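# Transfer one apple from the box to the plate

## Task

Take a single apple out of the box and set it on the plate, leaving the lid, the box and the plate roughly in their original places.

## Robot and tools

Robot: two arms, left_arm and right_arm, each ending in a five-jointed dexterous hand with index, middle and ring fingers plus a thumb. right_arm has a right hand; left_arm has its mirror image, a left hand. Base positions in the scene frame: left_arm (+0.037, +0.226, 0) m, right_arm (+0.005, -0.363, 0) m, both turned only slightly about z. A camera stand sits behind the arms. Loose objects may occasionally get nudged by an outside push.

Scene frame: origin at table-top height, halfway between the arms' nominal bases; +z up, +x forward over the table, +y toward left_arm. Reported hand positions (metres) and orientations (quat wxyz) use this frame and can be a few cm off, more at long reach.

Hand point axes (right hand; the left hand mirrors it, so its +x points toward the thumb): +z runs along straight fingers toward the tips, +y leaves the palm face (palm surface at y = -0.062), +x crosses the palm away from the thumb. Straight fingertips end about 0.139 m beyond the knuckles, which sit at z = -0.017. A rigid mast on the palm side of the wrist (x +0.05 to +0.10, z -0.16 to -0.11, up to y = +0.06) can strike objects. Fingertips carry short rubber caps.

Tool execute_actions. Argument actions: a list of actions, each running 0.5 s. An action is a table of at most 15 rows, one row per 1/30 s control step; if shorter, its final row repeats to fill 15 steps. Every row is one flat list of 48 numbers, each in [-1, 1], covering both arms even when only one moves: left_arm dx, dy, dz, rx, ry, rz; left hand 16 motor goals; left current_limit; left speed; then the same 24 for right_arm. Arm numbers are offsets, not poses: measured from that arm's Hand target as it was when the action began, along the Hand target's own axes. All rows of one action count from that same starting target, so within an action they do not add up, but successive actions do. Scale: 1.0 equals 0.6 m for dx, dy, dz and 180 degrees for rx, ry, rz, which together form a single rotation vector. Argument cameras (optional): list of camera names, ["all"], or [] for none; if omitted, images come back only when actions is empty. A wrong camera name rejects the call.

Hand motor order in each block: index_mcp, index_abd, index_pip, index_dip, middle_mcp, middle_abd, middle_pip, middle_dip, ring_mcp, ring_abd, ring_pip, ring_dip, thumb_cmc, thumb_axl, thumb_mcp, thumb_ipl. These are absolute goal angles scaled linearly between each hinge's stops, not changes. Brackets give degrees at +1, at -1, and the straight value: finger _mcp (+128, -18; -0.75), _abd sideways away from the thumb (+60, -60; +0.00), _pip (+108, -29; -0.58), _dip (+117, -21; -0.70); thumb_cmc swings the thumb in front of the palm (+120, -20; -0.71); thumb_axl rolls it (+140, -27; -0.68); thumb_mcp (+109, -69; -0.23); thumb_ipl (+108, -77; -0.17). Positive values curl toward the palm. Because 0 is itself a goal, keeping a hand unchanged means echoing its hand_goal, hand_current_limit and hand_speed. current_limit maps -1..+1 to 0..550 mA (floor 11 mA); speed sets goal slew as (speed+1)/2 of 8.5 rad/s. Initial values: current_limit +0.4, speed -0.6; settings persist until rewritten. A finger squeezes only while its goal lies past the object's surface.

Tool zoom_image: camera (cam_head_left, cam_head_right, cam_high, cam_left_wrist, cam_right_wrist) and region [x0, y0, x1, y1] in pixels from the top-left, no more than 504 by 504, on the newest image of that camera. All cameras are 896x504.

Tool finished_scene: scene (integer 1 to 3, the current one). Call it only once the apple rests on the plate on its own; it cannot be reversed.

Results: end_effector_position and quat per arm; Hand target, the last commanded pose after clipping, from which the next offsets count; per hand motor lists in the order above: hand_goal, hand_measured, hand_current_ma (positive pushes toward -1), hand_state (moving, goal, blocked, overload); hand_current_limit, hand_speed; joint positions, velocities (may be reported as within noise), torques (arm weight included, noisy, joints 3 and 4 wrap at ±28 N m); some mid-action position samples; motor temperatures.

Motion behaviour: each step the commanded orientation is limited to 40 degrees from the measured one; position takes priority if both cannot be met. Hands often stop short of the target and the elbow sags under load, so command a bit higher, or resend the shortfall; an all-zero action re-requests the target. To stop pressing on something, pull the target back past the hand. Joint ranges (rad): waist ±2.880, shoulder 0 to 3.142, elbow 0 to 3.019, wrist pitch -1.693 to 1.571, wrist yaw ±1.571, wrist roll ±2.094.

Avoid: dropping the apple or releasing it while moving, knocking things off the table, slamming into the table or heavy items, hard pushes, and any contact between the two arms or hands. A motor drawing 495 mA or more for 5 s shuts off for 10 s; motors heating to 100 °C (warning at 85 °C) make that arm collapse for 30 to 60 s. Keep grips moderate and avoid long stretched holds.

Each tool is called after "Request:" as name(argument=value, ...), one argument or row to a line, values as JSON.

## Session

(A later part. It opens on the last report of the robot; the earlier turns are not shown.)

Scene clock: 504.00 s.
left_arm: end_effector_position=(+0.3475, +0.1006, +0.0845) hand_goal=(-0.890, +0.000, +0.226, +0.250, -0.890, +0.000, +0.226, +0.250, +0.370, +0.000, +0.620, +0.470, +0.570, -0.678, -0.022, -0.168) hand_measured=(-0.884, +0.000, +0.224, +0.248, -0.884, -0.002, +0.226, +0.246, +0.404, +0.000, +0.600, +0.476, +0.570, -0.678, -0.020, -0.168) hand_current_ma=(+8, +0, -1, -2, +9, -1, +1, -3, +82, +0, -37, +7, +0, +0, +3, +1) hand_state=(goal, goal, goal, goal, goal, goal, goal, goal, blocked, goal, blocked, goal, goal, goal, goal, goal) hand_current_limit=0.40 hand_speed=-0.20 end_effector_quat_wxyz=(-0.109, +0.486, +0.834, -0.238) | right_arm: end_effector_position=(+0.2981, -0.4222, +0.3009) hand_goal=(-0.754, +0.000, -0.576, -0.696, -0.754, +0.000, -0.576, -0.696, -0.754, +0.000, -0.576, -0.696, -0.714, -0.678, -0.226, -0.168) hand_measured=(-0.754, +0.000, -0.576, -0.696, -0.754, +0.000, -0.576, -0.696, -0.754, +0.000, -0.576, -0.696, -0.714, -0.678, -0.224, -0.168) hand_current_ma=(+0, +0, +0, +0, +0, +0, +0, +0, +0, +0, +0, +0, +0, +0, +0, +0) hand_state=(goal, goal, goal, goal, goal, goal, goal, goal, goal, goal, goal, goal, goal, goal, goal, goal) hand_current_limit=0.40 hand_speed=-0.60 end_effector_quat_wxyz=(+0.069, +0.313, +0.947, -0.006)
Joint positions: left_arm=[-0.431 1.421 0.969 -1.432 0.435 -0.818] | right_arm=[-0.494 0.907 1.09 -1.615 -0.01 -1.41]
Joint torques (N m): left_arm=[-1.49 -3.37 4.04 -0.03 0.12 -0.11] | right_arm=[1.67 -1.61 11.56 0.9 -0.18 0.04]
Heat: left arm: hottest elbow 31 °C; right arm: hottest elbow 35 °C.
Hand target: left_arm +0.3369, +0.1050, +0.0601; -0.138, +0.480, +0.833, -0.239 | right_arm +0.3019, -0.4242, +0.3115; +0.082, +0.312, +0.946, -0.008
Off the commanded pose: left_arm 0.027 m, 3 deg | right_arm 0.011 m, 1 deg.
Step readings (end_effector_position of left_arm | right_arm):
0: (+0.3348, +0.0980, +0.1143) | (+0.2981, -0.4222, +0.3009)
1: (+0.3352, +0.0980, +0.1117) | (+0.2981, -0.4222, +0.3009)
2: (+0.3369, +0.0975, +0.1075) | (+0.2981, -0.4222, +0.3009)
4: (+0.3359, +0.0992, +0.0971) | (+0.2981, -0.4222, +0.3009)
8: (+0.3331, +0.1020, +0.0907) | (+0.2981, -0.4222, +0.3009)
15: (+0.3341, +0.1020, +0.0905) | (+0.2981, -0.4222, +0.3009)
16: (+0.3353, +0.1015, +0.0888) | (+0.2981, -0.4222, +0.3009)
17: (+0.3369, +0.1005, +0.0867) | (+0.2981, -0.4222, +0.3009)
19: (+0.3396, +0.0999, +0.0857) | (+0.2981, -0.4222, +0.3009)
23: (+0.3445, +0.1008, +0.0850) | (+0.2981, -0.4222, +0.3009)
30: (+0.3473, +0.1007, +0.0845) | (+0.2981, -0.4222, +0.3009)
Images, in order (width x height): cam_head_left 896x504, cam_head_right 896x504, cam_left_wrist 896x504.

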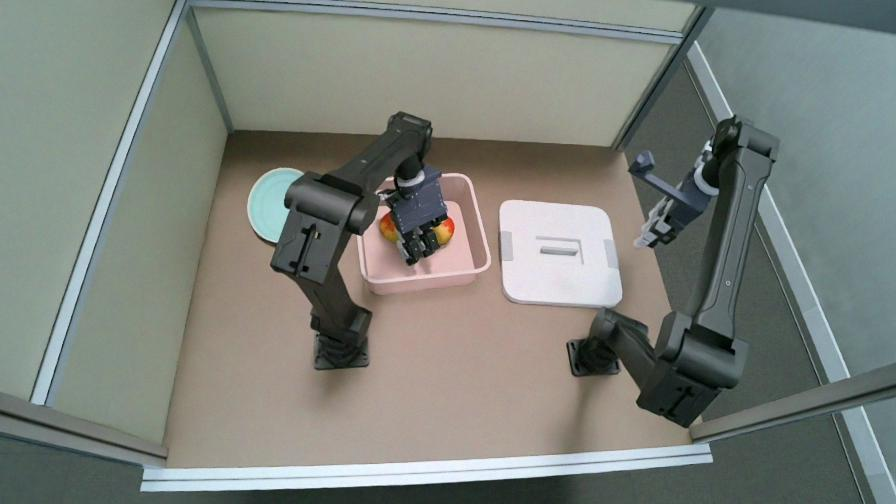

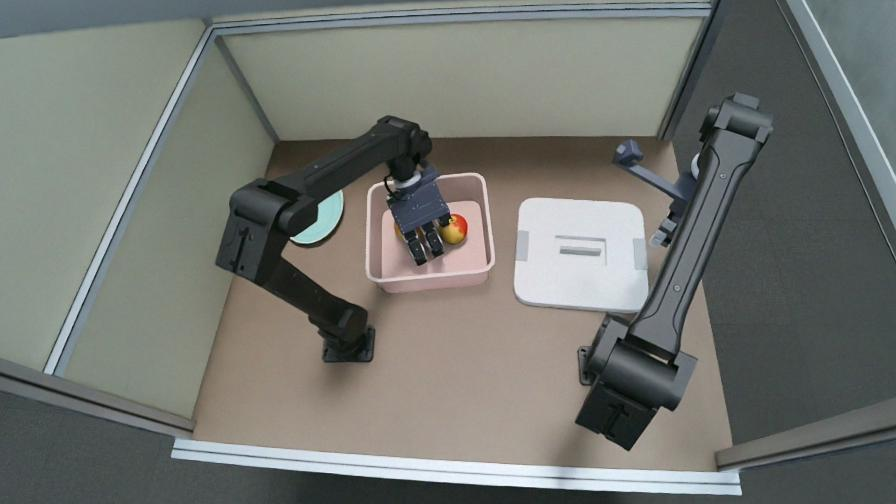

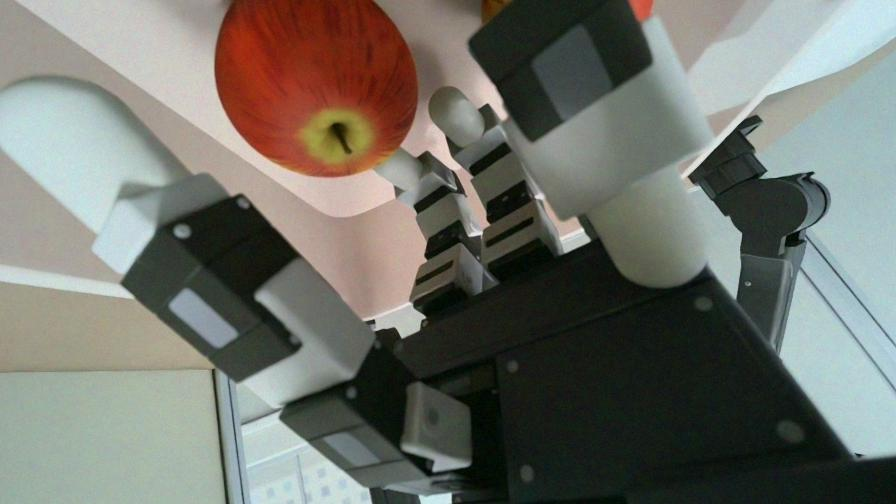

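Request:
execute_actions(
  actions=[
    [[0,-0.053,-0.0848,0,0,0,-0.89,0,0.226,0.25,-0.89,0,0.226,0.25,0.37,0,0.1,0.0,0.571,-0.678,-0.022,-0.168,0.4,-0.2,0,0,0,0,0,0,-0.754,0,-0.576,-0.696,-0.754,0,-0.576,-0.696,-0.754,0,-0.576,-0.696,-0.714,-0.678,-0.226,-0.168,0.4,-0.6]],
    [[0,0,0,0,0,0,-0.89,0,0.226,0.25,-0.89,0,0.226,0.25,0.822,0,-0.285,-0.696,0.571,-0.678,-0.022,-0.168,0.4,-0.2,0,0,0,0,0,0,-0.754,0,-0.576,-0.696,-0.754,0,-0.576,-0.696,-0.754,0,-0.576,-0.696,-0.714,-0.678,-0.226,-0.168,0.4,-0.6]],
  ],
  cameras=["cam_head_left","cam_head_right","cam_left_wrist"],
)

Request:
zoom_image(
  camera="cam_head_left",
  region=[340, 140, 500, 300],
)

Request:
zoom_image(
  camera="cam_head_right",
  region=[340, 140, 500, 300],
)

Scene clock: 532.13 s.
left_arm: end_effector_position=(+0.3222, +0.1114, +0.1016) hand_goal=(-0.890, +0.000, +0.226, +0.250, -0.890, +0.000, +0.226, +0.250, +0.822, +0.000, -0.286, -0.696, +0.570, -0.678, -0.022, -0.168) hand_measured=(-0.882, +0.000, +0.224, +0.248, -0.882, +0.000, +0.226, +0.246, +0.802, +0.000, -0.286, -0.694, +0.572, -0.678, -0.020, -0.168) hand_current_ma=(+12, +0, -1, -2, +12, +0, +1, -3, -39, +0, +0, +2, +1, +0, +3, +1) hand_state=(goal, goal, goal, goal, goal, goal, goal, goal, goal, goal, goal, goal, goal, goal, goal, goal) hand_current_limit=0.40 hand_speed=-0.20 end_effector_quat_wxyz=(-0.160, +0.473, +0.832, -0.244) | right_arm: end_effector_position=(+0.2981, -0.4222, +0.3009) hand_goal=(-0.754, +0.000, -0.576, -0.696, -0.754, +0.000, -0.576, -0.696, -0.754, +0.000, -0.576, -0.696, -0.714, -0.678, -0.226, -0.168) hand_measured=(-0.754, +0.000, -0.576, -0.696, -0.754, +0.000, -0.576, -0.696, -0.754, +0.000, -0.576, -0.696, -0.714, -0.678, -0.224, -0.168) hand_current_ma=(+0, +0, +0, +0, +0, +0, +0, +0, +0, +0, +0, +0, +0, +0, +0, +0) hand_state=(goal, goal, goal, goal, goal, goal, goal, goal, goal, goal, goal, goal, goal, goal, goal, goal) hand_current_limit=0.40 hand_speed=-0.60 end_effector_quat_wxyz=(+0.069, +0.313, +0.947, -0.006)
Joint positions: left_arm=[-0.431 1.407 0.988 -1.57 0.431 -0.817] | right_arm=[-0.494 0.907 1.09 -1.615 -0.01 -1.41]
Joint torques (N m): left_arm=[-1.49 -7.3 9.57 -1.54 0.25 -0.14] | right_arm=[1.67 -1.67 11.58 0.9 -0.18 0.04]
Heat: left arm: hottest elbow 30 °C; right arm: hottest elbow 36 °C.
Hand target: left_arm +0.3368, +0.1050, +0.1201; -0.138, +0.480, +0.833, -0.239 | right_arm +0.3019, -0.4242, +0.3115; +0.082, +0.312, +0.946, -0.008
Off the commanded pose: left_arm 0.024 m, 3 deg | right_arm 0.011 m, 1 deg.
Step readings (end_effector_position of left_arm | right_arm):
0: (+0.3475, +0.1006, +0.0845) | (+0.2981, -0.4222, +0.3009)
1: (+0.3460, +0.1013, +0.0884) | (+0.2981, -0.4222, +0.3009)
2: (+0.3407, +0.1040, +0.0925) | (+0.2981, -0.4222, +0.3009)
4: (+0.3296, +0.1084, +0.0987) | (+0.2981, -0.4222, +0.3009)
8: (+0.3225, +0.1112, +0.1015) | (+0.2981, -0.4222, +0.3009)
15: (+0.3222, +0.1114, +0.1016) | (+0.2981, -0.4222, +0.3009)
16: (+0.3222, +0.1114, +0.1016) | (+0.2981, -0.4222, +0.3009)
17: (+0.3222, +0.1114, +0.1016) | (+0.2981, -0.4222, +0.3009)
19: (+0.3222, +0.1114, +0.1016) | (+0.2981, -0.4222, +0.3009)
23: (+0.3222, +0.1114, +0.1016) | (+0.2981, -0.4222, +0.3009)
30: (+0.3222, +0.1114, +0.1016) | (+0.2981, -0.4222, +0.3009)
Images, in order (width x height): cam_head_left 896x504, cam_head_right 896x504, cam_left_wrist 896x504.

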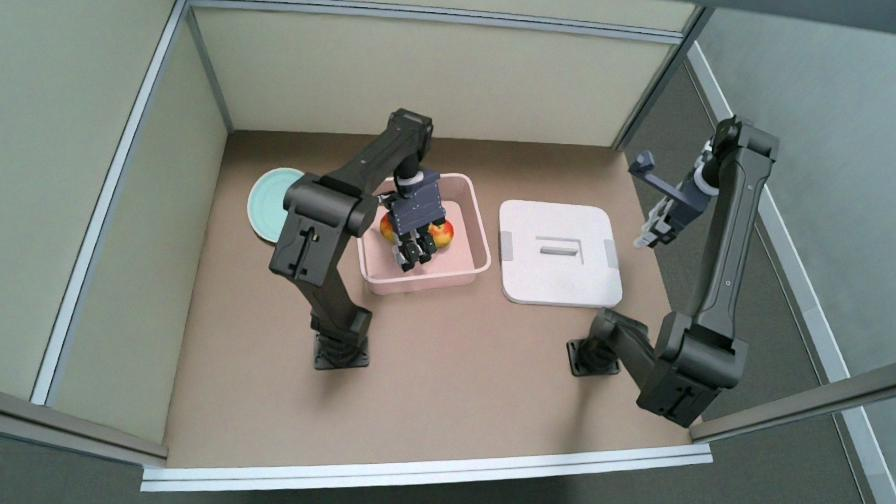

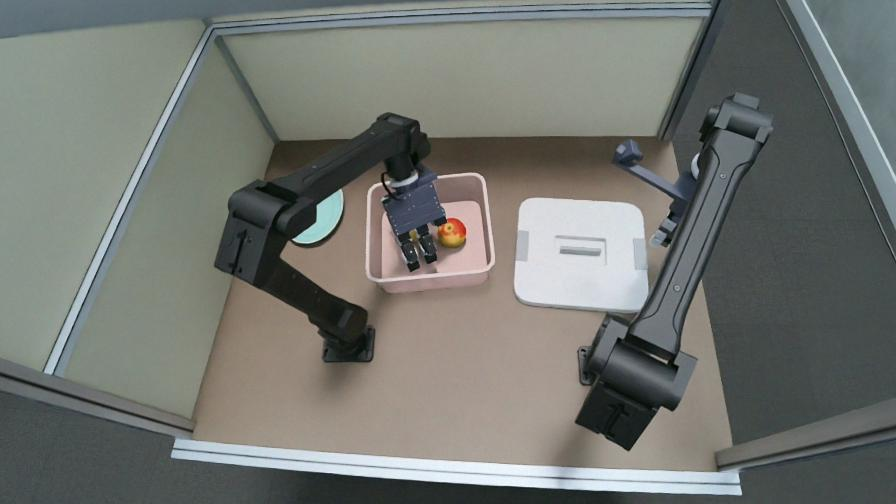

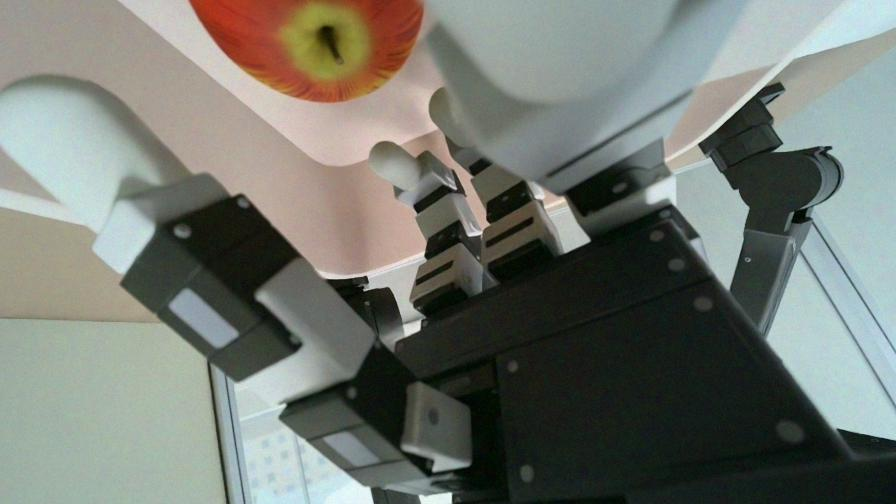

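Scaled by 3.150 from the camera's 896x504 image, which has a finer 1280x720 frame.

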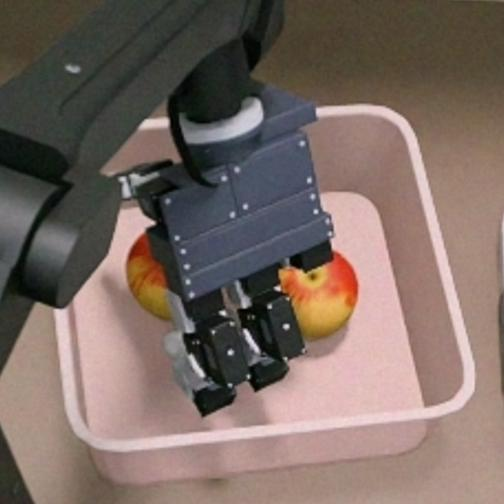

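Scaled by 3.150 from the camera's 896x504 image, which has a finer 1280x720 frame.

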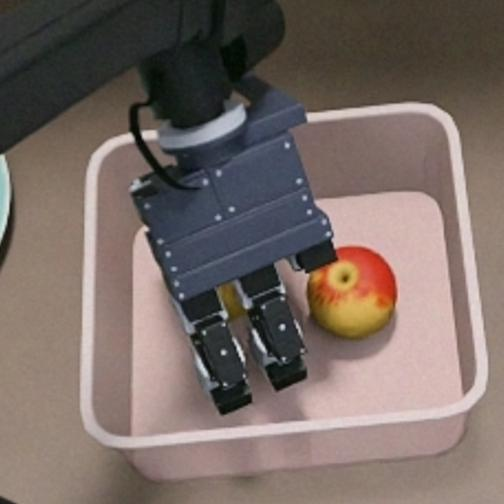

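Request:
execute_actions(
  actions=[
    [[0,0.0265,0.0424,0,0,0,-0.89,0,0.226,0.25,-0.89,0,0.226,0.25,0.822,0,-0.285,-0.696,0.571,-0.678,-0.022,-0.168,0.4,-0.2,0,0,0,0,0,0,-0.754,0,-0.576,-0.696,-0.754,0,-0.576,-0.696,-0.754,0,-0.576,-0.696,-0.714,-0.678,-0.226,-0.168,0.4,-0.6]],
    [[0,0.0265,0.0424,0,0,0,-0.89,0,0.226,0.25,-0.89,0,0.226,0.25,0.822,0,-0.285,-0.696,0.571,-0.678,-0.022,-0.168,0.4,-0.2,0,0,0,0,0,0,-0.754,0,-0.576,-0.696,-0.754,0,-0.576,-0.696,-0.754,0,-0.576,-0.696,-0.714,-0.678,-0.226,-0.168,0.4,-0.6]],
  ],
  cameras=["cam_head_left","cam_head_right","cam_left_wrist"],
)

Request:
zoom_image(
  camera="cam_head_left",
  region=[340, 140, 500, 300],
)

Request:
zoom_image(
  camera="cam_head_right",
  region=[340, 140, 500, 300],
)

Scene clock: 539.53 s.
left_arm: end_effector_position=(+0.3345, +0.1066, +0.0622) hand_goal=(-0.890, +0.000, +0.226, +0.250, -0.890, +0.000, +0.226, +0.250, +0.822, +0.000, -0.286, -0.696, +0.570, -0.678, -0.022, -0.168) hand_measured=(-0.882, +0.000, +0.224, +0.248, -0.882, +0.000, +0.226, +0.246, +0.816, +0.000, -0.286, -0.694, +0.570, -0.678, -0.020, -0.168) hand_current_ma=(+10, +0, -1, -2, +11, +0, +1, -3, -7, +0, +0, +2, +1, +0, +3, +1) hand_state=(goal, goal, goal, goal, goal, goal, goal, goal, goal, goal, goal, goal, goal, goal, goal, goal) hand_current_limit=0.40 hand_speed=-0.20 end_effector_quat_wxyz=(-0.140, +0.479, +0.833, -0.241) | right_arm: end_effector_position=(+0.2981, -0.4222, +0.3009) hand_goal=(-0.754, +0.000, -0.576, -0.696, -0.754, +0.000, -0.576, -0.696, -0.754, +0.000, -0.576, -0.696, -0.714, -0.678, -0.226, -0.168) hand_measured=(-0.754, +0.000, -0.576, -0.696, -0.754, +0.000, -0.576, -0.696, -0.754, +0.000, -0.576, -0.696, -0.714, -0.678, -0.224, -0.168) hand_current_ma=(+0, +0, +0, +0, +0, +0, +0, +0, +0, +0, +0, +0, +0, +0, +0, +0) hand_state=(goal, goal, goal, goal, goal, goal, goal, goal, goal, goal, goal, goal, goal, goal, goal, goal) hand_current_limit=0.40 hand_speed=-0.60 end_effector_quat_wxyz=(+0.069, +0.313, +0.947, -0.006)
Joint positions: left_arm=[-0.431 1.461 0.936 -1.422 0.431 -0.817] | right_arm=[-0.494 0.907 1.09 -1.615 -0.01 -1.41]
Joint torques (N m): left_arm=[-1.49 -6.07 6.05 -0.4 0.28 -0.13] | right_arm=[1.67 -1.61 11.56 0.9 -0.18 0.04]
Heat: left arm: hottest elbow 31 °C; right arm: hottest elbow 36 °C.
Hand target: left_arm +0.3368, +0.1050, +0.0601; -0.138, +0.480, +0.833, -0.239 | right_arm +0.3019, -0.4242, +0.3115; +0.082, +0.312, +0.946, -0.008
Off the commanded pose: left_arm 0.004 m, 0 deg | right_arm 0.011 m, 1 deg.
Step readings (end_effector_position of left_arm | right_arm):
0: (+0.3222, +0.1114, +0.1016) | (+0.2981, -0.4222, +0.3009)
1: (+0.3243, +0.1105, +0.1009) | (+0.2981, -0.4222, +0.3009)
2: (+0.3275, +0.1093, +0.0995) | (+0.2981, -0.4222, +0.3009)
4: (+0.3338, +0.1069, +0.0971) | (+0.2981, -0.4222, +0.3009)
8: (+0.3367, +0.1057, +0.0955) | (+0.2981, -0.4222, +0.3009)
15: (+0.3368, +0.1057, +0.0954) | (+0.2981, -0.4222, +0.3009)
16: (+0.3374, +0.1055, +0.0925) | (+0.2981, -0.4222, +0.3009)
17: (+0.3394, +0.1047, +0.0889) | (+0.2981, -0.4222, +0.3009)
19: (+0.3395, +0.1046, +0.0774) | (+0.2981, -0.4222, +0.3009)
23: (+0.3343, +0.1067, +0.0626) | (+0.2981, -0.4222, +0.3009)
30: (+0.3345, +0.1066, +0.0622) | (+0.2981, -0.4222, +0.3009)
Images, in order (width x height): cam_head_left 896x504, cam_head_right 896x504, cam_left_wrist 896x504.

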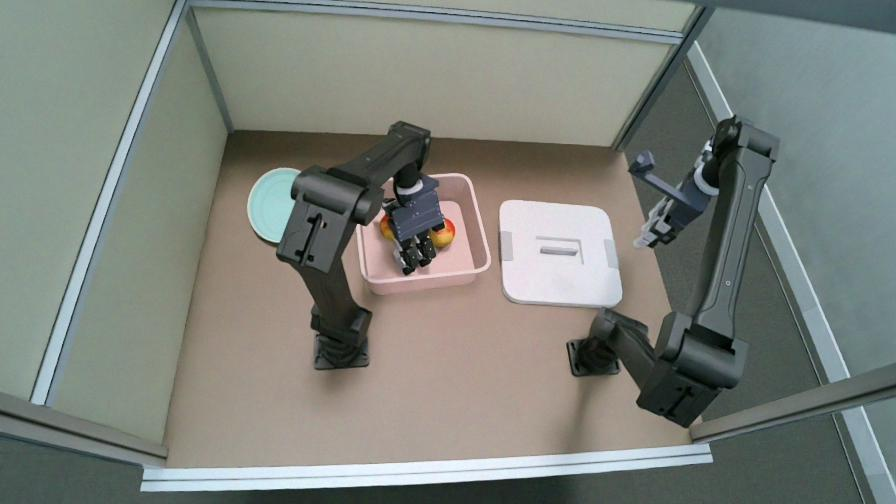

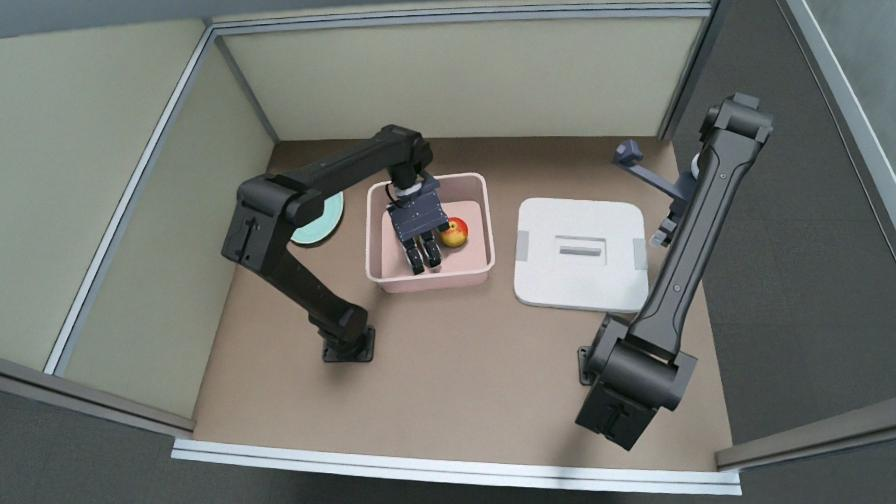

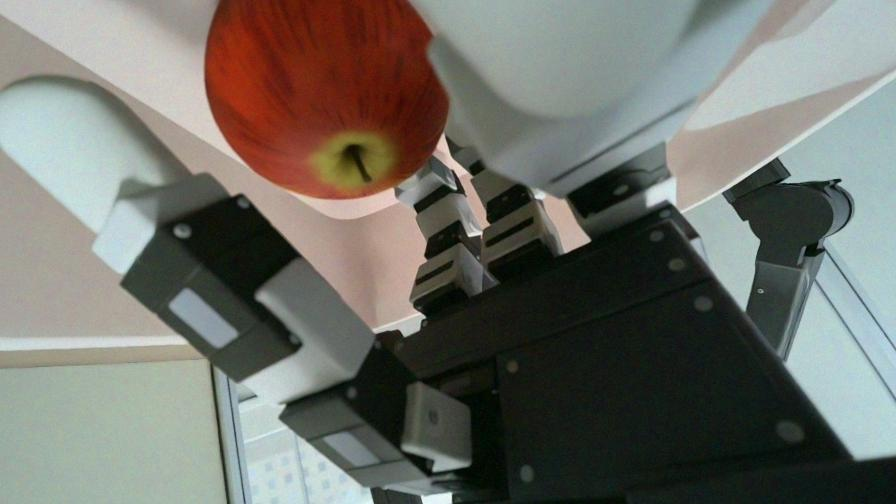

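Scaled by 3.150 from the camera's 896x504 image, which has a finer 1280x720 frame.

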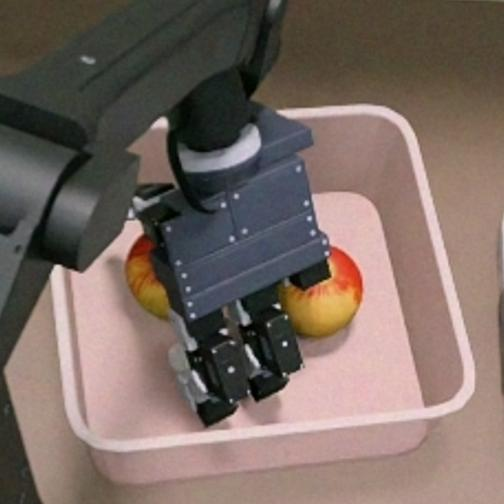

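Scaled by 3.150 from the camera's 896x504 image, which has a finer 1280x720 frame.

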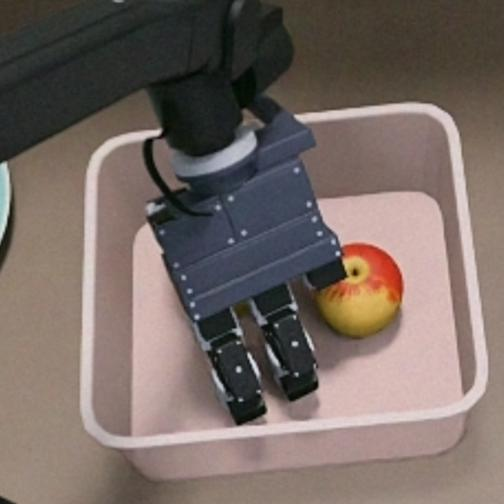

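Request:
execute_actions(
  actions=[
    [[0,0,0,0,0,0,-0.72,0,0.226,0.3,-0.72,0,0.226,0.3,0.822,0,-0.285,-0.696,0.571,-0.678,0.067,-0.168,0.2,-0.5,0,0,0,0,0,0,-0.754,0,-0.576,-0.696,-0.754,0,-0.576,-0.696,-0.754,0,-0.576,-0.696,-0.714,-0.678,-0.226,-0.168,0.4,-0.6]],
    [[0,0,0,0,0,0,-0.5,0,0.226,0.35,-0.5,0,0.226,0.35,0.822,0,-0.285,-0.696,0.571,-0.678,0.25,-0.168,0.2,-0.7,0,0,0,0,0,0,-0.754,0,-0.576,-0.696,-0.754,0,-0.576,-0.696,-0.754,0,-0.576,-0.696,-0.714,-0.678,-0.226,-0.168,0.4,-0.6]],
  ],
  cameras=["cam_head_left","cam_head_right","cam_left_wrist"],
)

Scene clock: 545.87 s.
left_arm: end_effector_position=(+0.3344, +0.1065, +0.0622) hand_goal=(-0.500, +0.000, +0.226, +0.350, -0.500, +0.000, +0.226, +0.350, +0.822, +0.000, -0.286, -0.696, +0.570, -0.678, +0.250, -0.168) hand_measured=(-0.576, +0.000, +0.212, +0.346, -0.614, +0.000, +0.194, +0.338, +0.816, +0.000, -0.286, -0.694, +0.554, -0.682, +0.120, -0.198) hand_current_ma=(-243, +0, -24, -5, -330, +0, -70, -18, -6, +0, +0, +2, -29, -6, -330, -91) hand_state=(blocked, goal, goal, goal, blocked, goal, blocked, goal, goal, goal, goal, goal, goal, goal, blocked, blocked) hand_current_limit=0.20 hand_speed=-0.70 end_effector_quat_wxyz=(-0.140, +0.479, +0.833, -0.241) | right_arm: end_effector_position=(+0.2981, -0.4222, +0.3009) hand_goal=(-0.754, +0.000, -0.576, -0.696, -0.754, +0.000, -0.576, -0.696, -0.754, +0.000, -0.576, -0.696, -0.714, -0.678, -0.226, -0.168) hand_measured=(-0.754, +0.000, -0.576, -0.696, -0.754, +0.000, -0.576, -0.696, -0.754, +0.000, -0.576, -0.696, -0.714, -0.678, -0.224, -0.168) hand_current_ma=(+0, +0, +0, +0, +0, +0, +0, +0, +0, +0, +0, +0, +0, +0, +0, +0) hand_state=(goal, goal, goal, goal, goal, goal, goal, goal, goal, goal, goal, goal, goal, goal, goal, goal) hand_current_limit=0.40 hand_speed=-0.60 end_effector_quat_wxyz=(+0.069, +0.313, +0.947, -0.006)
Joint positions: left_arm=[-0.431 1.461 0.936 -1.422 0.431 -0.817] | right_arm=[-0.494 0.907 1.09 -1.615 -0.01 -1.41]
Joint torques (N m): left_arm=[-1.49 -6.07 6.05 -0.4 0.24 -0.14] | right_arm=[1.67 -1.61 11.56 0.88 -0.18 0.04]
Heat: left arm: hottest elbow 31 °C; right arm: hottest elbow 36 °C.
Hand target: left_arm +0.3368, +0.1050, +0.0601; -0.138, +0.480, +0.833, -0.239 | right_arm +0.3019, -0.4242, +0.3115; +0.082, +0.312, +0.946, -0.008
Off the commanded pose: left_arm 0.004 m, 0 deg | right_arm 0.011 m, 1 deg.
Step readings (end_effector_position of left_arm | right_arm):
0: (+0.3345, +0.1066, +0.0622) | (+0.2981, -0.4222, +0.3009)
1: (+0.3345, +0.1066, +0.0622) | (+0.2981, -0.4222, +0.3009)
2: (+0.3345, +0.1066, +0.0622) | (+0.2981, -0.4222, +0.3009)
4: (+0.3345, +0.1066, +0.0622) | (+0.2981, -0.4222, +0.3009)
8: (+0.3345, +0.1066, +0.0622) | (+0.2981, -0.4222, +0.3009)
15: (+0.3345, +0.1066, +0.0622) | (+0.2981, -0.4222, +0.3009)
16: (+0.3345, +0.1066, +0.0622) | (+0.2981, -0.4222, +0.3009)
17: (+0.3345, +0.1066, +0.0622) | (+0.2981, -0.4222, +0.3009)
19: (+0.3345, +0.1066, +0.0622) | (+0.2981, -0.4222, +0.3009)
23: (+0.3344, +0.1065, +0.0622) | (+0.2981, -0.4222, +0.3009)
30: (+0.3344, +0.1065, +0.0622) | (+0.2981, -0.4222, +0.3009)
Images, in order (width x height): cam_head_left 896x504, cam_head_right 896x504, cam_left_wrist 896x504.

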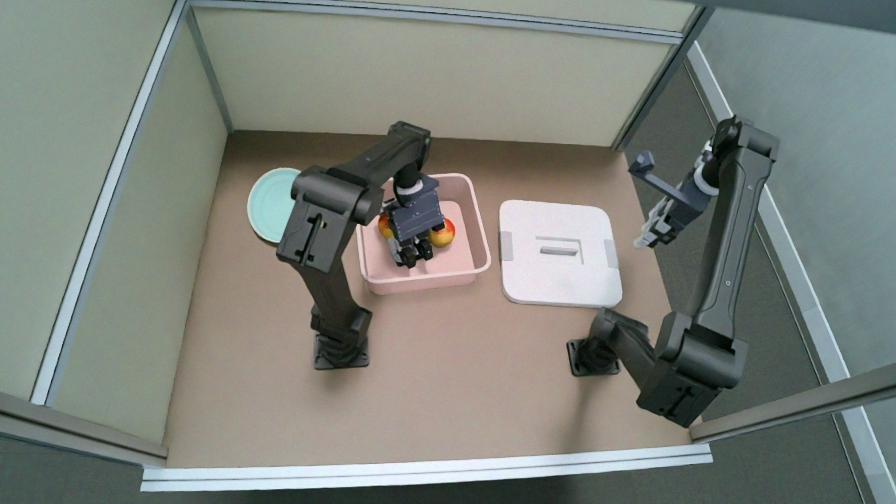

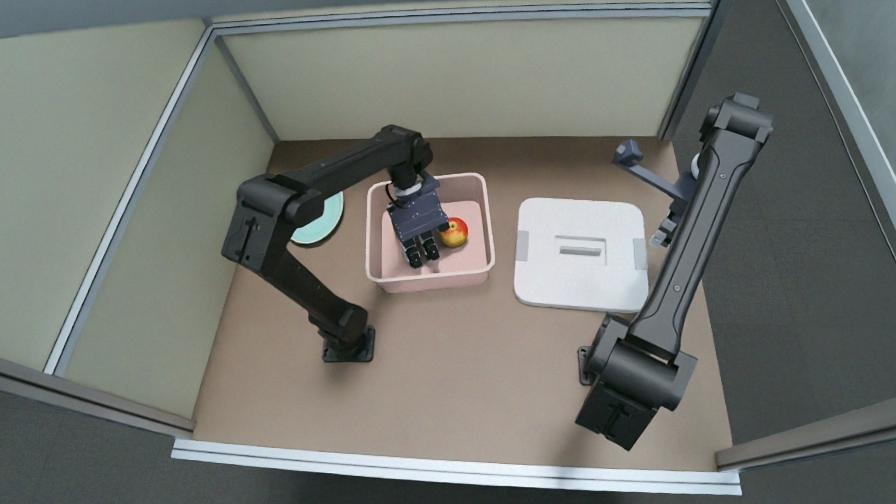

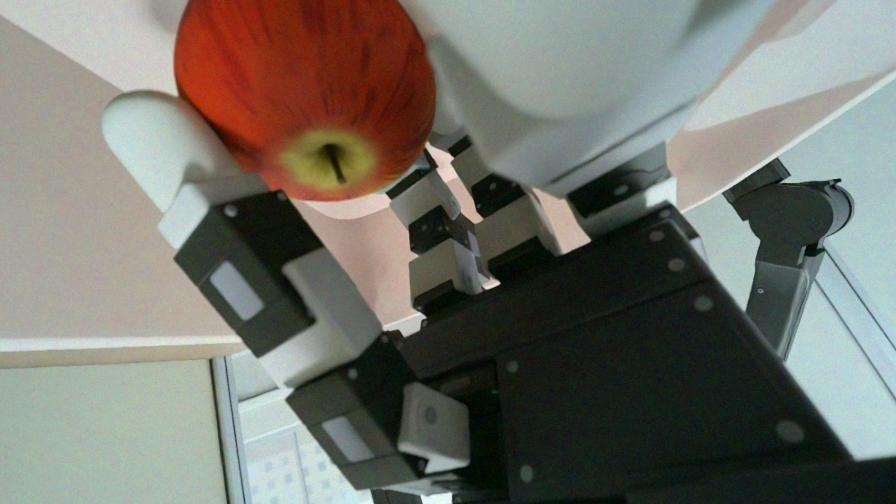

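Request:
execute_actions(
  actions=[
    [[0,-0.02,-0.032,0,0,0,-0.42,0,0.26,0.38,-0.42,0,0.26,0.38,0.822,0,-0.285,-0.696,0.571,-0.678,0.35,-0.1,0.35,-0.7,0,0,0,0,0,0,-0.754,0,-0.576,-0.696,-0.754,0,-0.576,-0.696,-0.754,0,-0.576,-0.696,-0.714,-0.678,-0.226,-0.168,0.4,-0.6]],
    [[0,-0.04,-0.064,0,0,0,-0.42,0,0.26,0.38,-0.42,0,0.26,0.38,0.822,0,-0.285,-0.696,0.571,-0.678,0.35,-0.1,0.35,-0.7,0,0,0,0,0,0,-0.754,0,-0.576,-0.696,-0.754,0,-0.576,-0.696,-0.754,0,-0.576,-0.696,-0.714,-0.678,-0.226,-0.168,0.4,-0.6]],
  ],
  cameras=["cam_head_left","cam_head_right","cam_left_wrist","cam_high"],
)

Scene clock: 551.80 s.
left_arm: end_effector_position=(+0.3198, +0.1123, +0.1073) hand_goal=(-0.420, +0.000, +0.260, +0.380, -0.420, +0.000, +0.260, +0.380, +0.822, +0.000, -0.286, -0.696, +0.570, -0.678, +0.350, -0.100) hand_measured=(-0.560, +0.000, +0.218, +0.378, -0.598, +0.002, +0.196, +0.358, +0.814, +0.000, -0.286, -0.694, +0.550, -0.684, +0.120, -0.198) hand_current_ma=(-371, +0, -100, -1, -371, +1, -178, -44, -12, +0, +0, +2, -38, -11, -371, -371) hand_state=(blocked, goal, blocked, goal, blocked, goal, blocked, blocked, goal, goal, goal, goal, blocked, goal, blocked, blocked) hand_current_limit=0.35 hand_speed=-0.70 end_effector_quat_wxyz=(-0.160, +0.474, +0.831, -0.244) | right_arm: end_effector_position=(+0.2981, -0.4222, +0.3009) hand_goal=(-0.754, +0.000, -0.576, -0.696, -0.754, +0.000, -0.576, -0.696, -0.754, +0.000, -0.576, -0.696, -0.714, -0.678, -0.226, -0.168) hand_measured=(-0.754, +0.000, -0.576, -0.696, -0.754, +0.000, -0.576, -0.696, -0.754, +0.000, -0.576, -0.696, -0.714, -0.678, -0.224, -0.168) hand_current_ma=(+0, +0, +0, +0, +0, +0, +0, +0, +0, +0, +0, +0, +0, +0, +0, +0) hand_state=(goal, goal, goal, goal, goal, goal, goal, goal, goal, goal, goal, goal, goal, goal, goal, goal) hand_current_limit=0.40 hand_speed=-0.60 end_effector_quat_wxyz=(+0.069, +0.313, +0.947, -0.006)
Joint positions: left_arm=[-0.431 1.395 0.992 -1.588 0.43 -0.814] | right_arm=[-0.494 0.907 1.09 -1.615 -0.01 -1.41]
Joint torques (N m): left_arm=[-1.44 -6.95 10.33 -1.65 0.27 -0.18] | right_arm=[1.67 -1.61 11.56 0.9 -0.18 0.04]
Heat: left arm: hottest elbow 31 °C; right arm: hottest elbow 36 °C.
Hand target: left_arm +0.3368, +0.1050, +0.1280; -0.138, +0.480, +0.833, -0.239 | right_arm +0.3019, -0.4242, +0.3115; +0.082, +0.312, +0.946, -0.008
Off the commanded pose: left_arm 0.028 m, 3 deg | right_arm 0.011 m, 1 deg.
Step readings (end_effector_position of left_arm | right_arm):
0: (+0.3344, +0.1065, +0.0622) | (+0.2981, -0.4222, +0.3009)
1: (+0.3334, +0.1069, +0.0627) | (+0.2981, -0.4222, +0.3009)
2: (+0.3312, +0.1078, +0.0633) | (+0.2981, -0.4222, +0.3009)
4: (+0.3270, +0.1094, +0.0645) | (+0.2981, -0.4222, +0.3009)
8: (+0.3253, +0.1101, +0.0650) | (+0.2981, -0.4222, +0.3009)
15: (+0.3253, +0.1101, +0.0650) | (+0.2981, -0.4222, +0.3009)
16: (+0.3244, +0.1104, +0.0676) | (+0.2981, -0.4222, +0.3009)
17: (+0.3203, +0.1121, +0.0718) | (+0.2981, -0.4222, +0.3009)
19: (+0.3136, +0.1147, +0.0842) | (+0.2981, -0.4222, +0.3009)
23: (+0.3154, +0.1140, +0.1026) | (+0.2981, -0.4222, +0.3009)
30: (+0.3198, +0.1123, +0.1073) | (+0.2981, -0.4222, +0.3009)
Images, in order (width x height): cam_head_left 896x504, cam_head_right 896x504, cam_high 896x504, cam_left_wrist 896x504.

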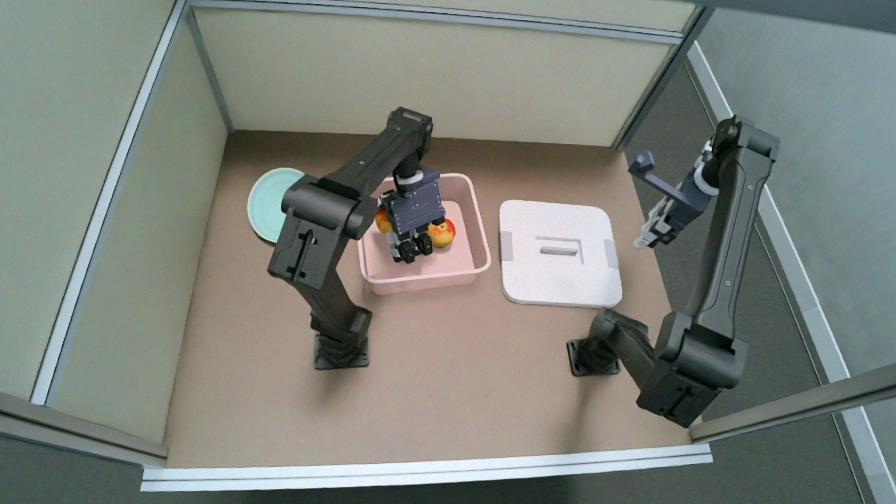

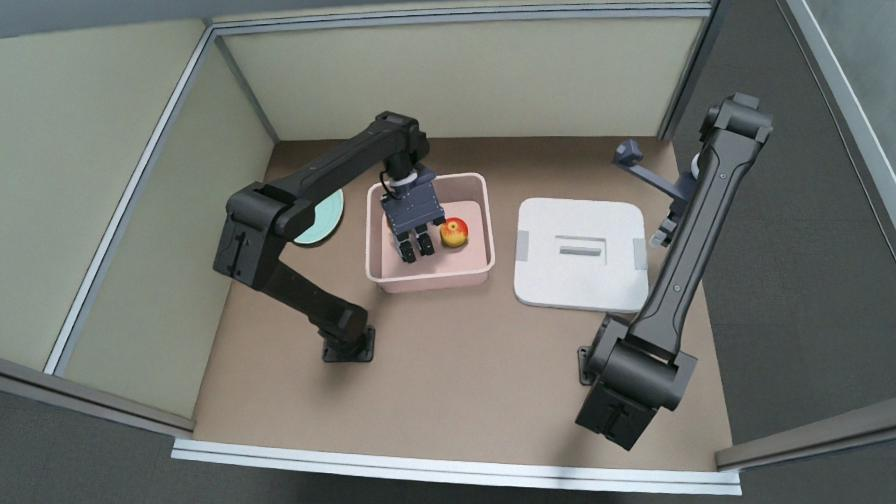

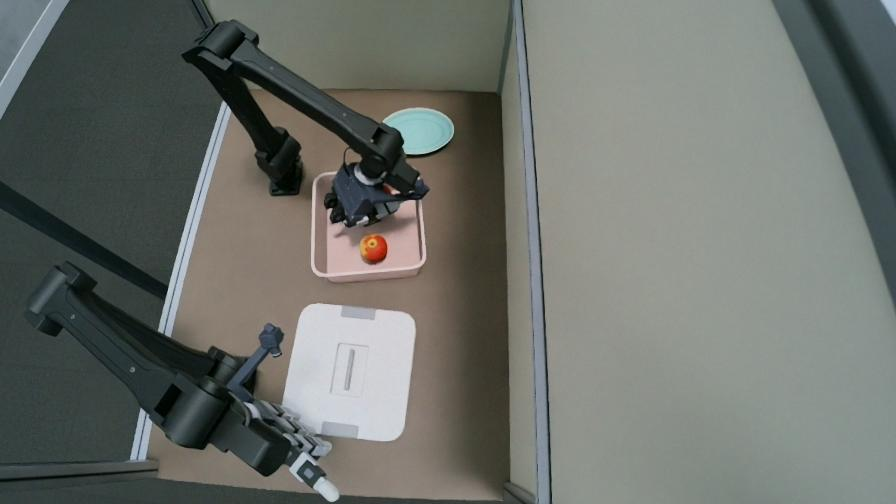

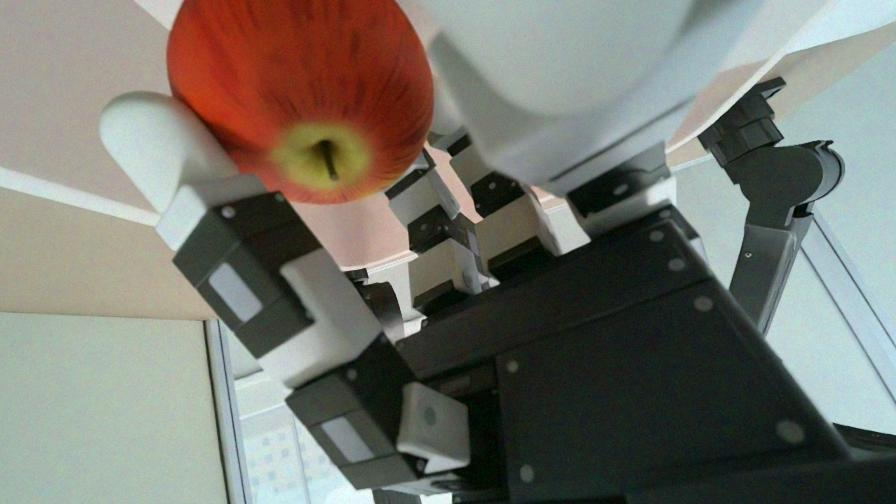

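Request:
execute_actions(
  actions=[
    [[0,-0.0751,-0.1201,0,0,0,-0.42,0,0.26,0.38,-0.42,0,0.26,0.38,0.822,0,-0.285,-0.696,0.571,-0.678,0.35,-0.1,0.35,-0.7,0,0,0,0,0,0,-0.754,0,-0.576,-0.696,-0.754,0,-0.576,-0.696,-0.754,0,-0.576,-0.696,-0.714,-0.678,-0.226,-0.168,0.4,-0.6]],
    [[0.1743,0.1469,-0.082,0,0,0,-0.42,0,0.26,0.38,-0.42,0,0.26,0.38,0.822,0,-0.285,-0.696,0.571,-0.678,0.35,-0.1,0.35,-0.7,0,0,0,0,0,0,-0.754,0,-0.576,-0.696,-0.754,0,-0.576,-0.696,-0.754,0,-0.576,-0.696,-0.714,-0.678,-0.226,-0.168,0.4,-0.6]],
    [[0.1743,0.1469,-0.082,0,0,0,-0.42,0,0.26,0.38,-0.42,0,0.26,0.38,0.822,0,-0.285,-0.696,0.571,-0.678,0.35,-0.1,0.35,-0.7,0,0,0,0,0,0,-0.754,0,-0.576,-0.696,-0.754,0,-0.576,-0.696,-0.754,0,-0.576,-0.696,-0.714,-0.678,-0.226,-0.168,0.4,-0.6]],
  ],
  cameras=["cam_head_left","cam_head_right","cam_left_wrist","cam_high"],
)

Request:
zoom_image(
  camera="cam_head_left",
  region=[220, 100, 420, 280],
)

Request:
zoom_image(
  camera="cam_head_right",
  region=[220, 100, 420, 280],
)

Scene clock: 569.37 s.
left_arm: end_effector_position=(+0.3872, +0.3812, +0.1727) hand_goal=(-0.420, +0.000, +0.260, +0.380, -0.420, +0.000, +0.260, +0.380, +0.822, +0.000, -0.286, -0.696, +0.570, -0.678, +0.350, -0.100) hand_measured=(-0.514, -0.004, +0.232, +0.384, -0.558, +0.006, +0.200, +0.366, +0.812, +0.000, -0.286, -0.694, +0.540, -0.688, +0.104, -0.184) hand_current_ma=(-320, -4, -56, +5, -371, +7, -160, -21, -17, +0, -1, +2, -62, -18, -371, -371) hand_state=(blocked, goal, blocked, goal, blocked, goal, blocked, goal, goal, goal, goal, goal, blocked, goal, blocked, blocked) hand_current_limit=0.35 hand_speed=-0.70 end_effector_quat_wxyz=(-0.083, +0.477, +0.862, -0.148) | right_arm: end_effector_position=(+0.2981, -0.4222, +0.3009) hand_goal=(-0.754, +0.000, -0.576, -0.696, -0.754, +0.000, -0.576, -0.696, -0.754, +0.000, -0.576, -0.696, -0.714, -0.678, -0.226, -0.168) hand_measured=(-0.754, +0.000, -0.576, -0.696, -0.754, +0.000, -0.576, -0.696, -0.754, +0.000, -0.576, -0.696, -0.714, -0.678, -0.224, -0.168) hand_current_ma=(+0, +0, +0, +0, +0, +0, +0, +0, +0, +0, +0, +0, +0, +0, +0, +0) hand_state=(goal, goal, goal, goal, goal, goal, goal, goal, goal, goal, goal, goal, goal, goal, goal, goal) hand_current_limit=0.40 hand_speed=-0.60 end_effector_quat_wxyz=(+0.069, +0.313, +0.947, -0.006)
Joint positions: left_arm=[0.292 1.378 1.165 -1.692 0.069 -0.199] | right_arm=[-0.494 0.907 1.09 -1.615 -0.01 -1.41]
Joint torques (N m): left_arm=[-1.32 -7.88 11.58 -0.94 0.05 0] | right_arm=[1.67 -1.67 11.56 0.9 -0.18 0.04]
Heat: left arm: hottest elbow 34 °C; right arm: hottest elbow 36 °C.
Hand target: left_arm +0.4067, +0.3869, +0.2030; -0.138, +0.481, +0.833, -0.239 | right_arm +0.3019, -0.4242, +0.3115; +0.082, +0.312, +0.946, -0.008
Off the commanded pose: left_arm 0.036 m, 13 deg | right_arm 0.011 m, 1 deg.
joint sent to its limit (left arm) — joint 4 (wrist pitch), lower limit. The joint targets are off in orientation, not in position.
Step readings (end_effector_position of left_arm | right_arm):
0: (+0.3198, +0.1123, +0.1073) | (+0.2981, -0.4222, +0.3009)
1: (+0.3200, +0.1129, +0.1120) | (+0.2981, -0.4222, +0.3009)
2: (+0.3167, +0.1153, +0.1177) | (+0.2981, -0.4222, +0.3009)
4: (+0.3127, +0.1180, +0.1403) | (+0.2981, -0.4222, +0.3009)
8: (+0.3209, +0.1142, +0.1851) | (+0.2981, -0.4222, +0.3009)
15: (+0.3278, +0.1113, +0.1989) | (+0.2981, -0.4222, +0.3009)
16: (+0.3315, +0.1214, +0.1979) | (+0.2981, -0.4222, +0.3009)
17: (+0.3374, +0.1356, +0.1966) | (+0.2981, -0.4222, +0.3009)
19: (+0.3482, +0.1910, +0.1955) | (+0.2981, -0.4222, +0.3009)
23: (+0.3544, +0.2660, +0.1963) | (+0.2981, -0.4222, +0.3009)
30: (+0.3605, +0.2506, +0.1956) | (+0.2981, -0.4222, +0.3009)
31: (+0.3628, +0.2582, +0.1949) | (+0.2981, -0.4222, +0.3009)
32: (+0.3653, +0.2723, +0.1945) | (+0.2981, -0.4222, +0.3009)
34: (+0.3667, +0.3279, +0.1908) | (+0.2981, -0.4222, +0.3009)
38: (+0.3680, +0.4027, +0.1792) | (+0.2981, -0.4222, +0.3009)
45: (+0.3842, +0.3856, +0.1729) | (+0.2981, -0.4222, +0.3009)
Images, in order (width x height): cam_head_left 896x504, cam_head_right 896x504, cam_high 896x504, cam_left_wrist 896x504.

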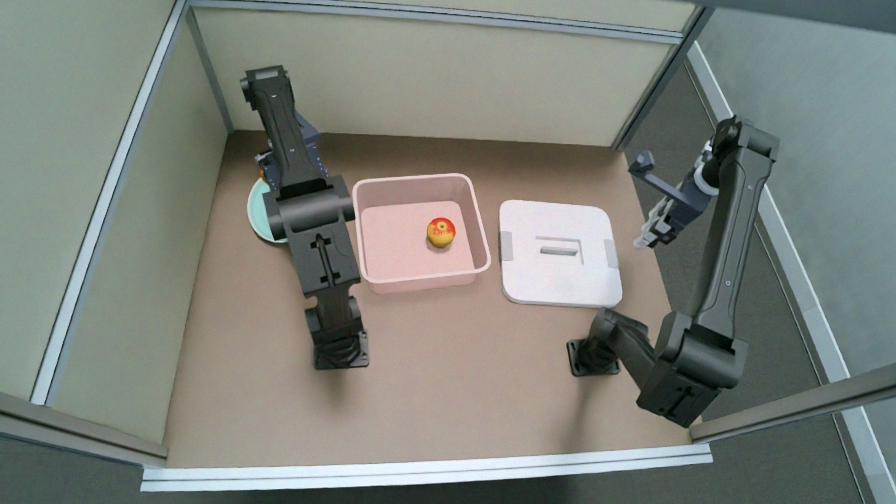

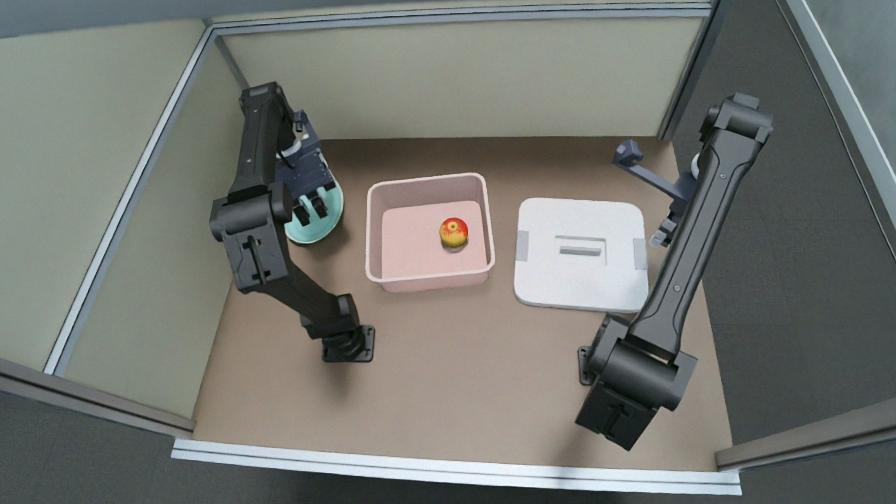

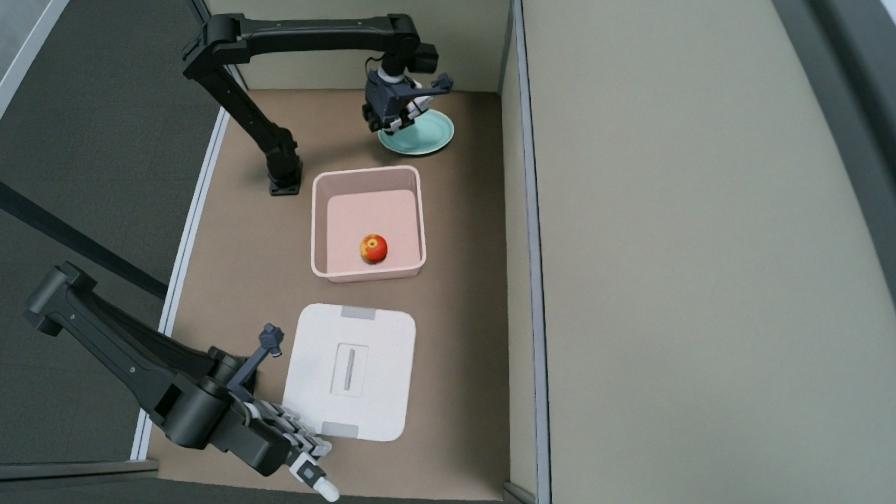

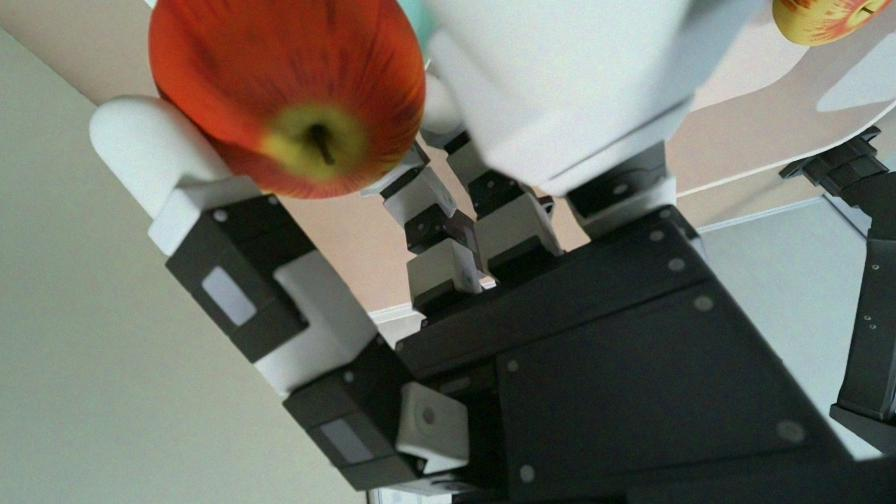

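Scaled by 2.520 from the camera's 896x504 image, which has a finer 1280x720 frame.

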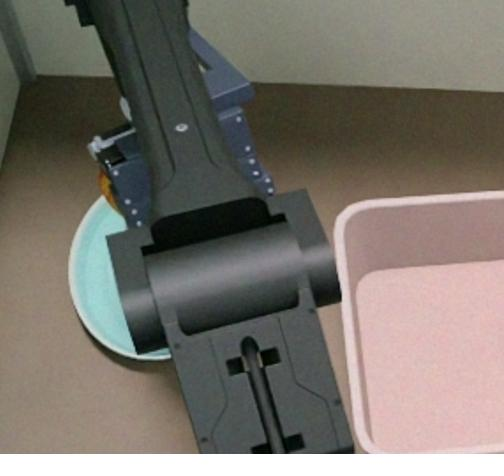

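Scaled by 2.520 from the camera's 896x504 image, which has a finer 1280x720 frame.

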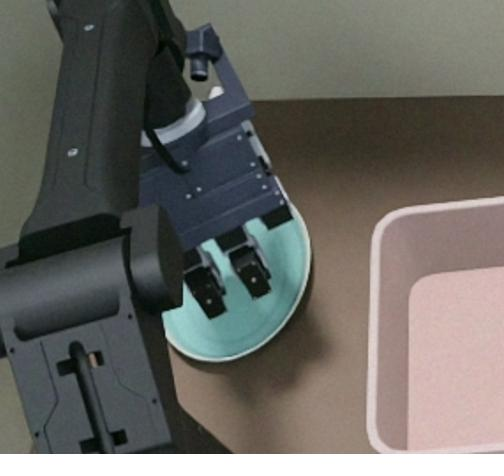

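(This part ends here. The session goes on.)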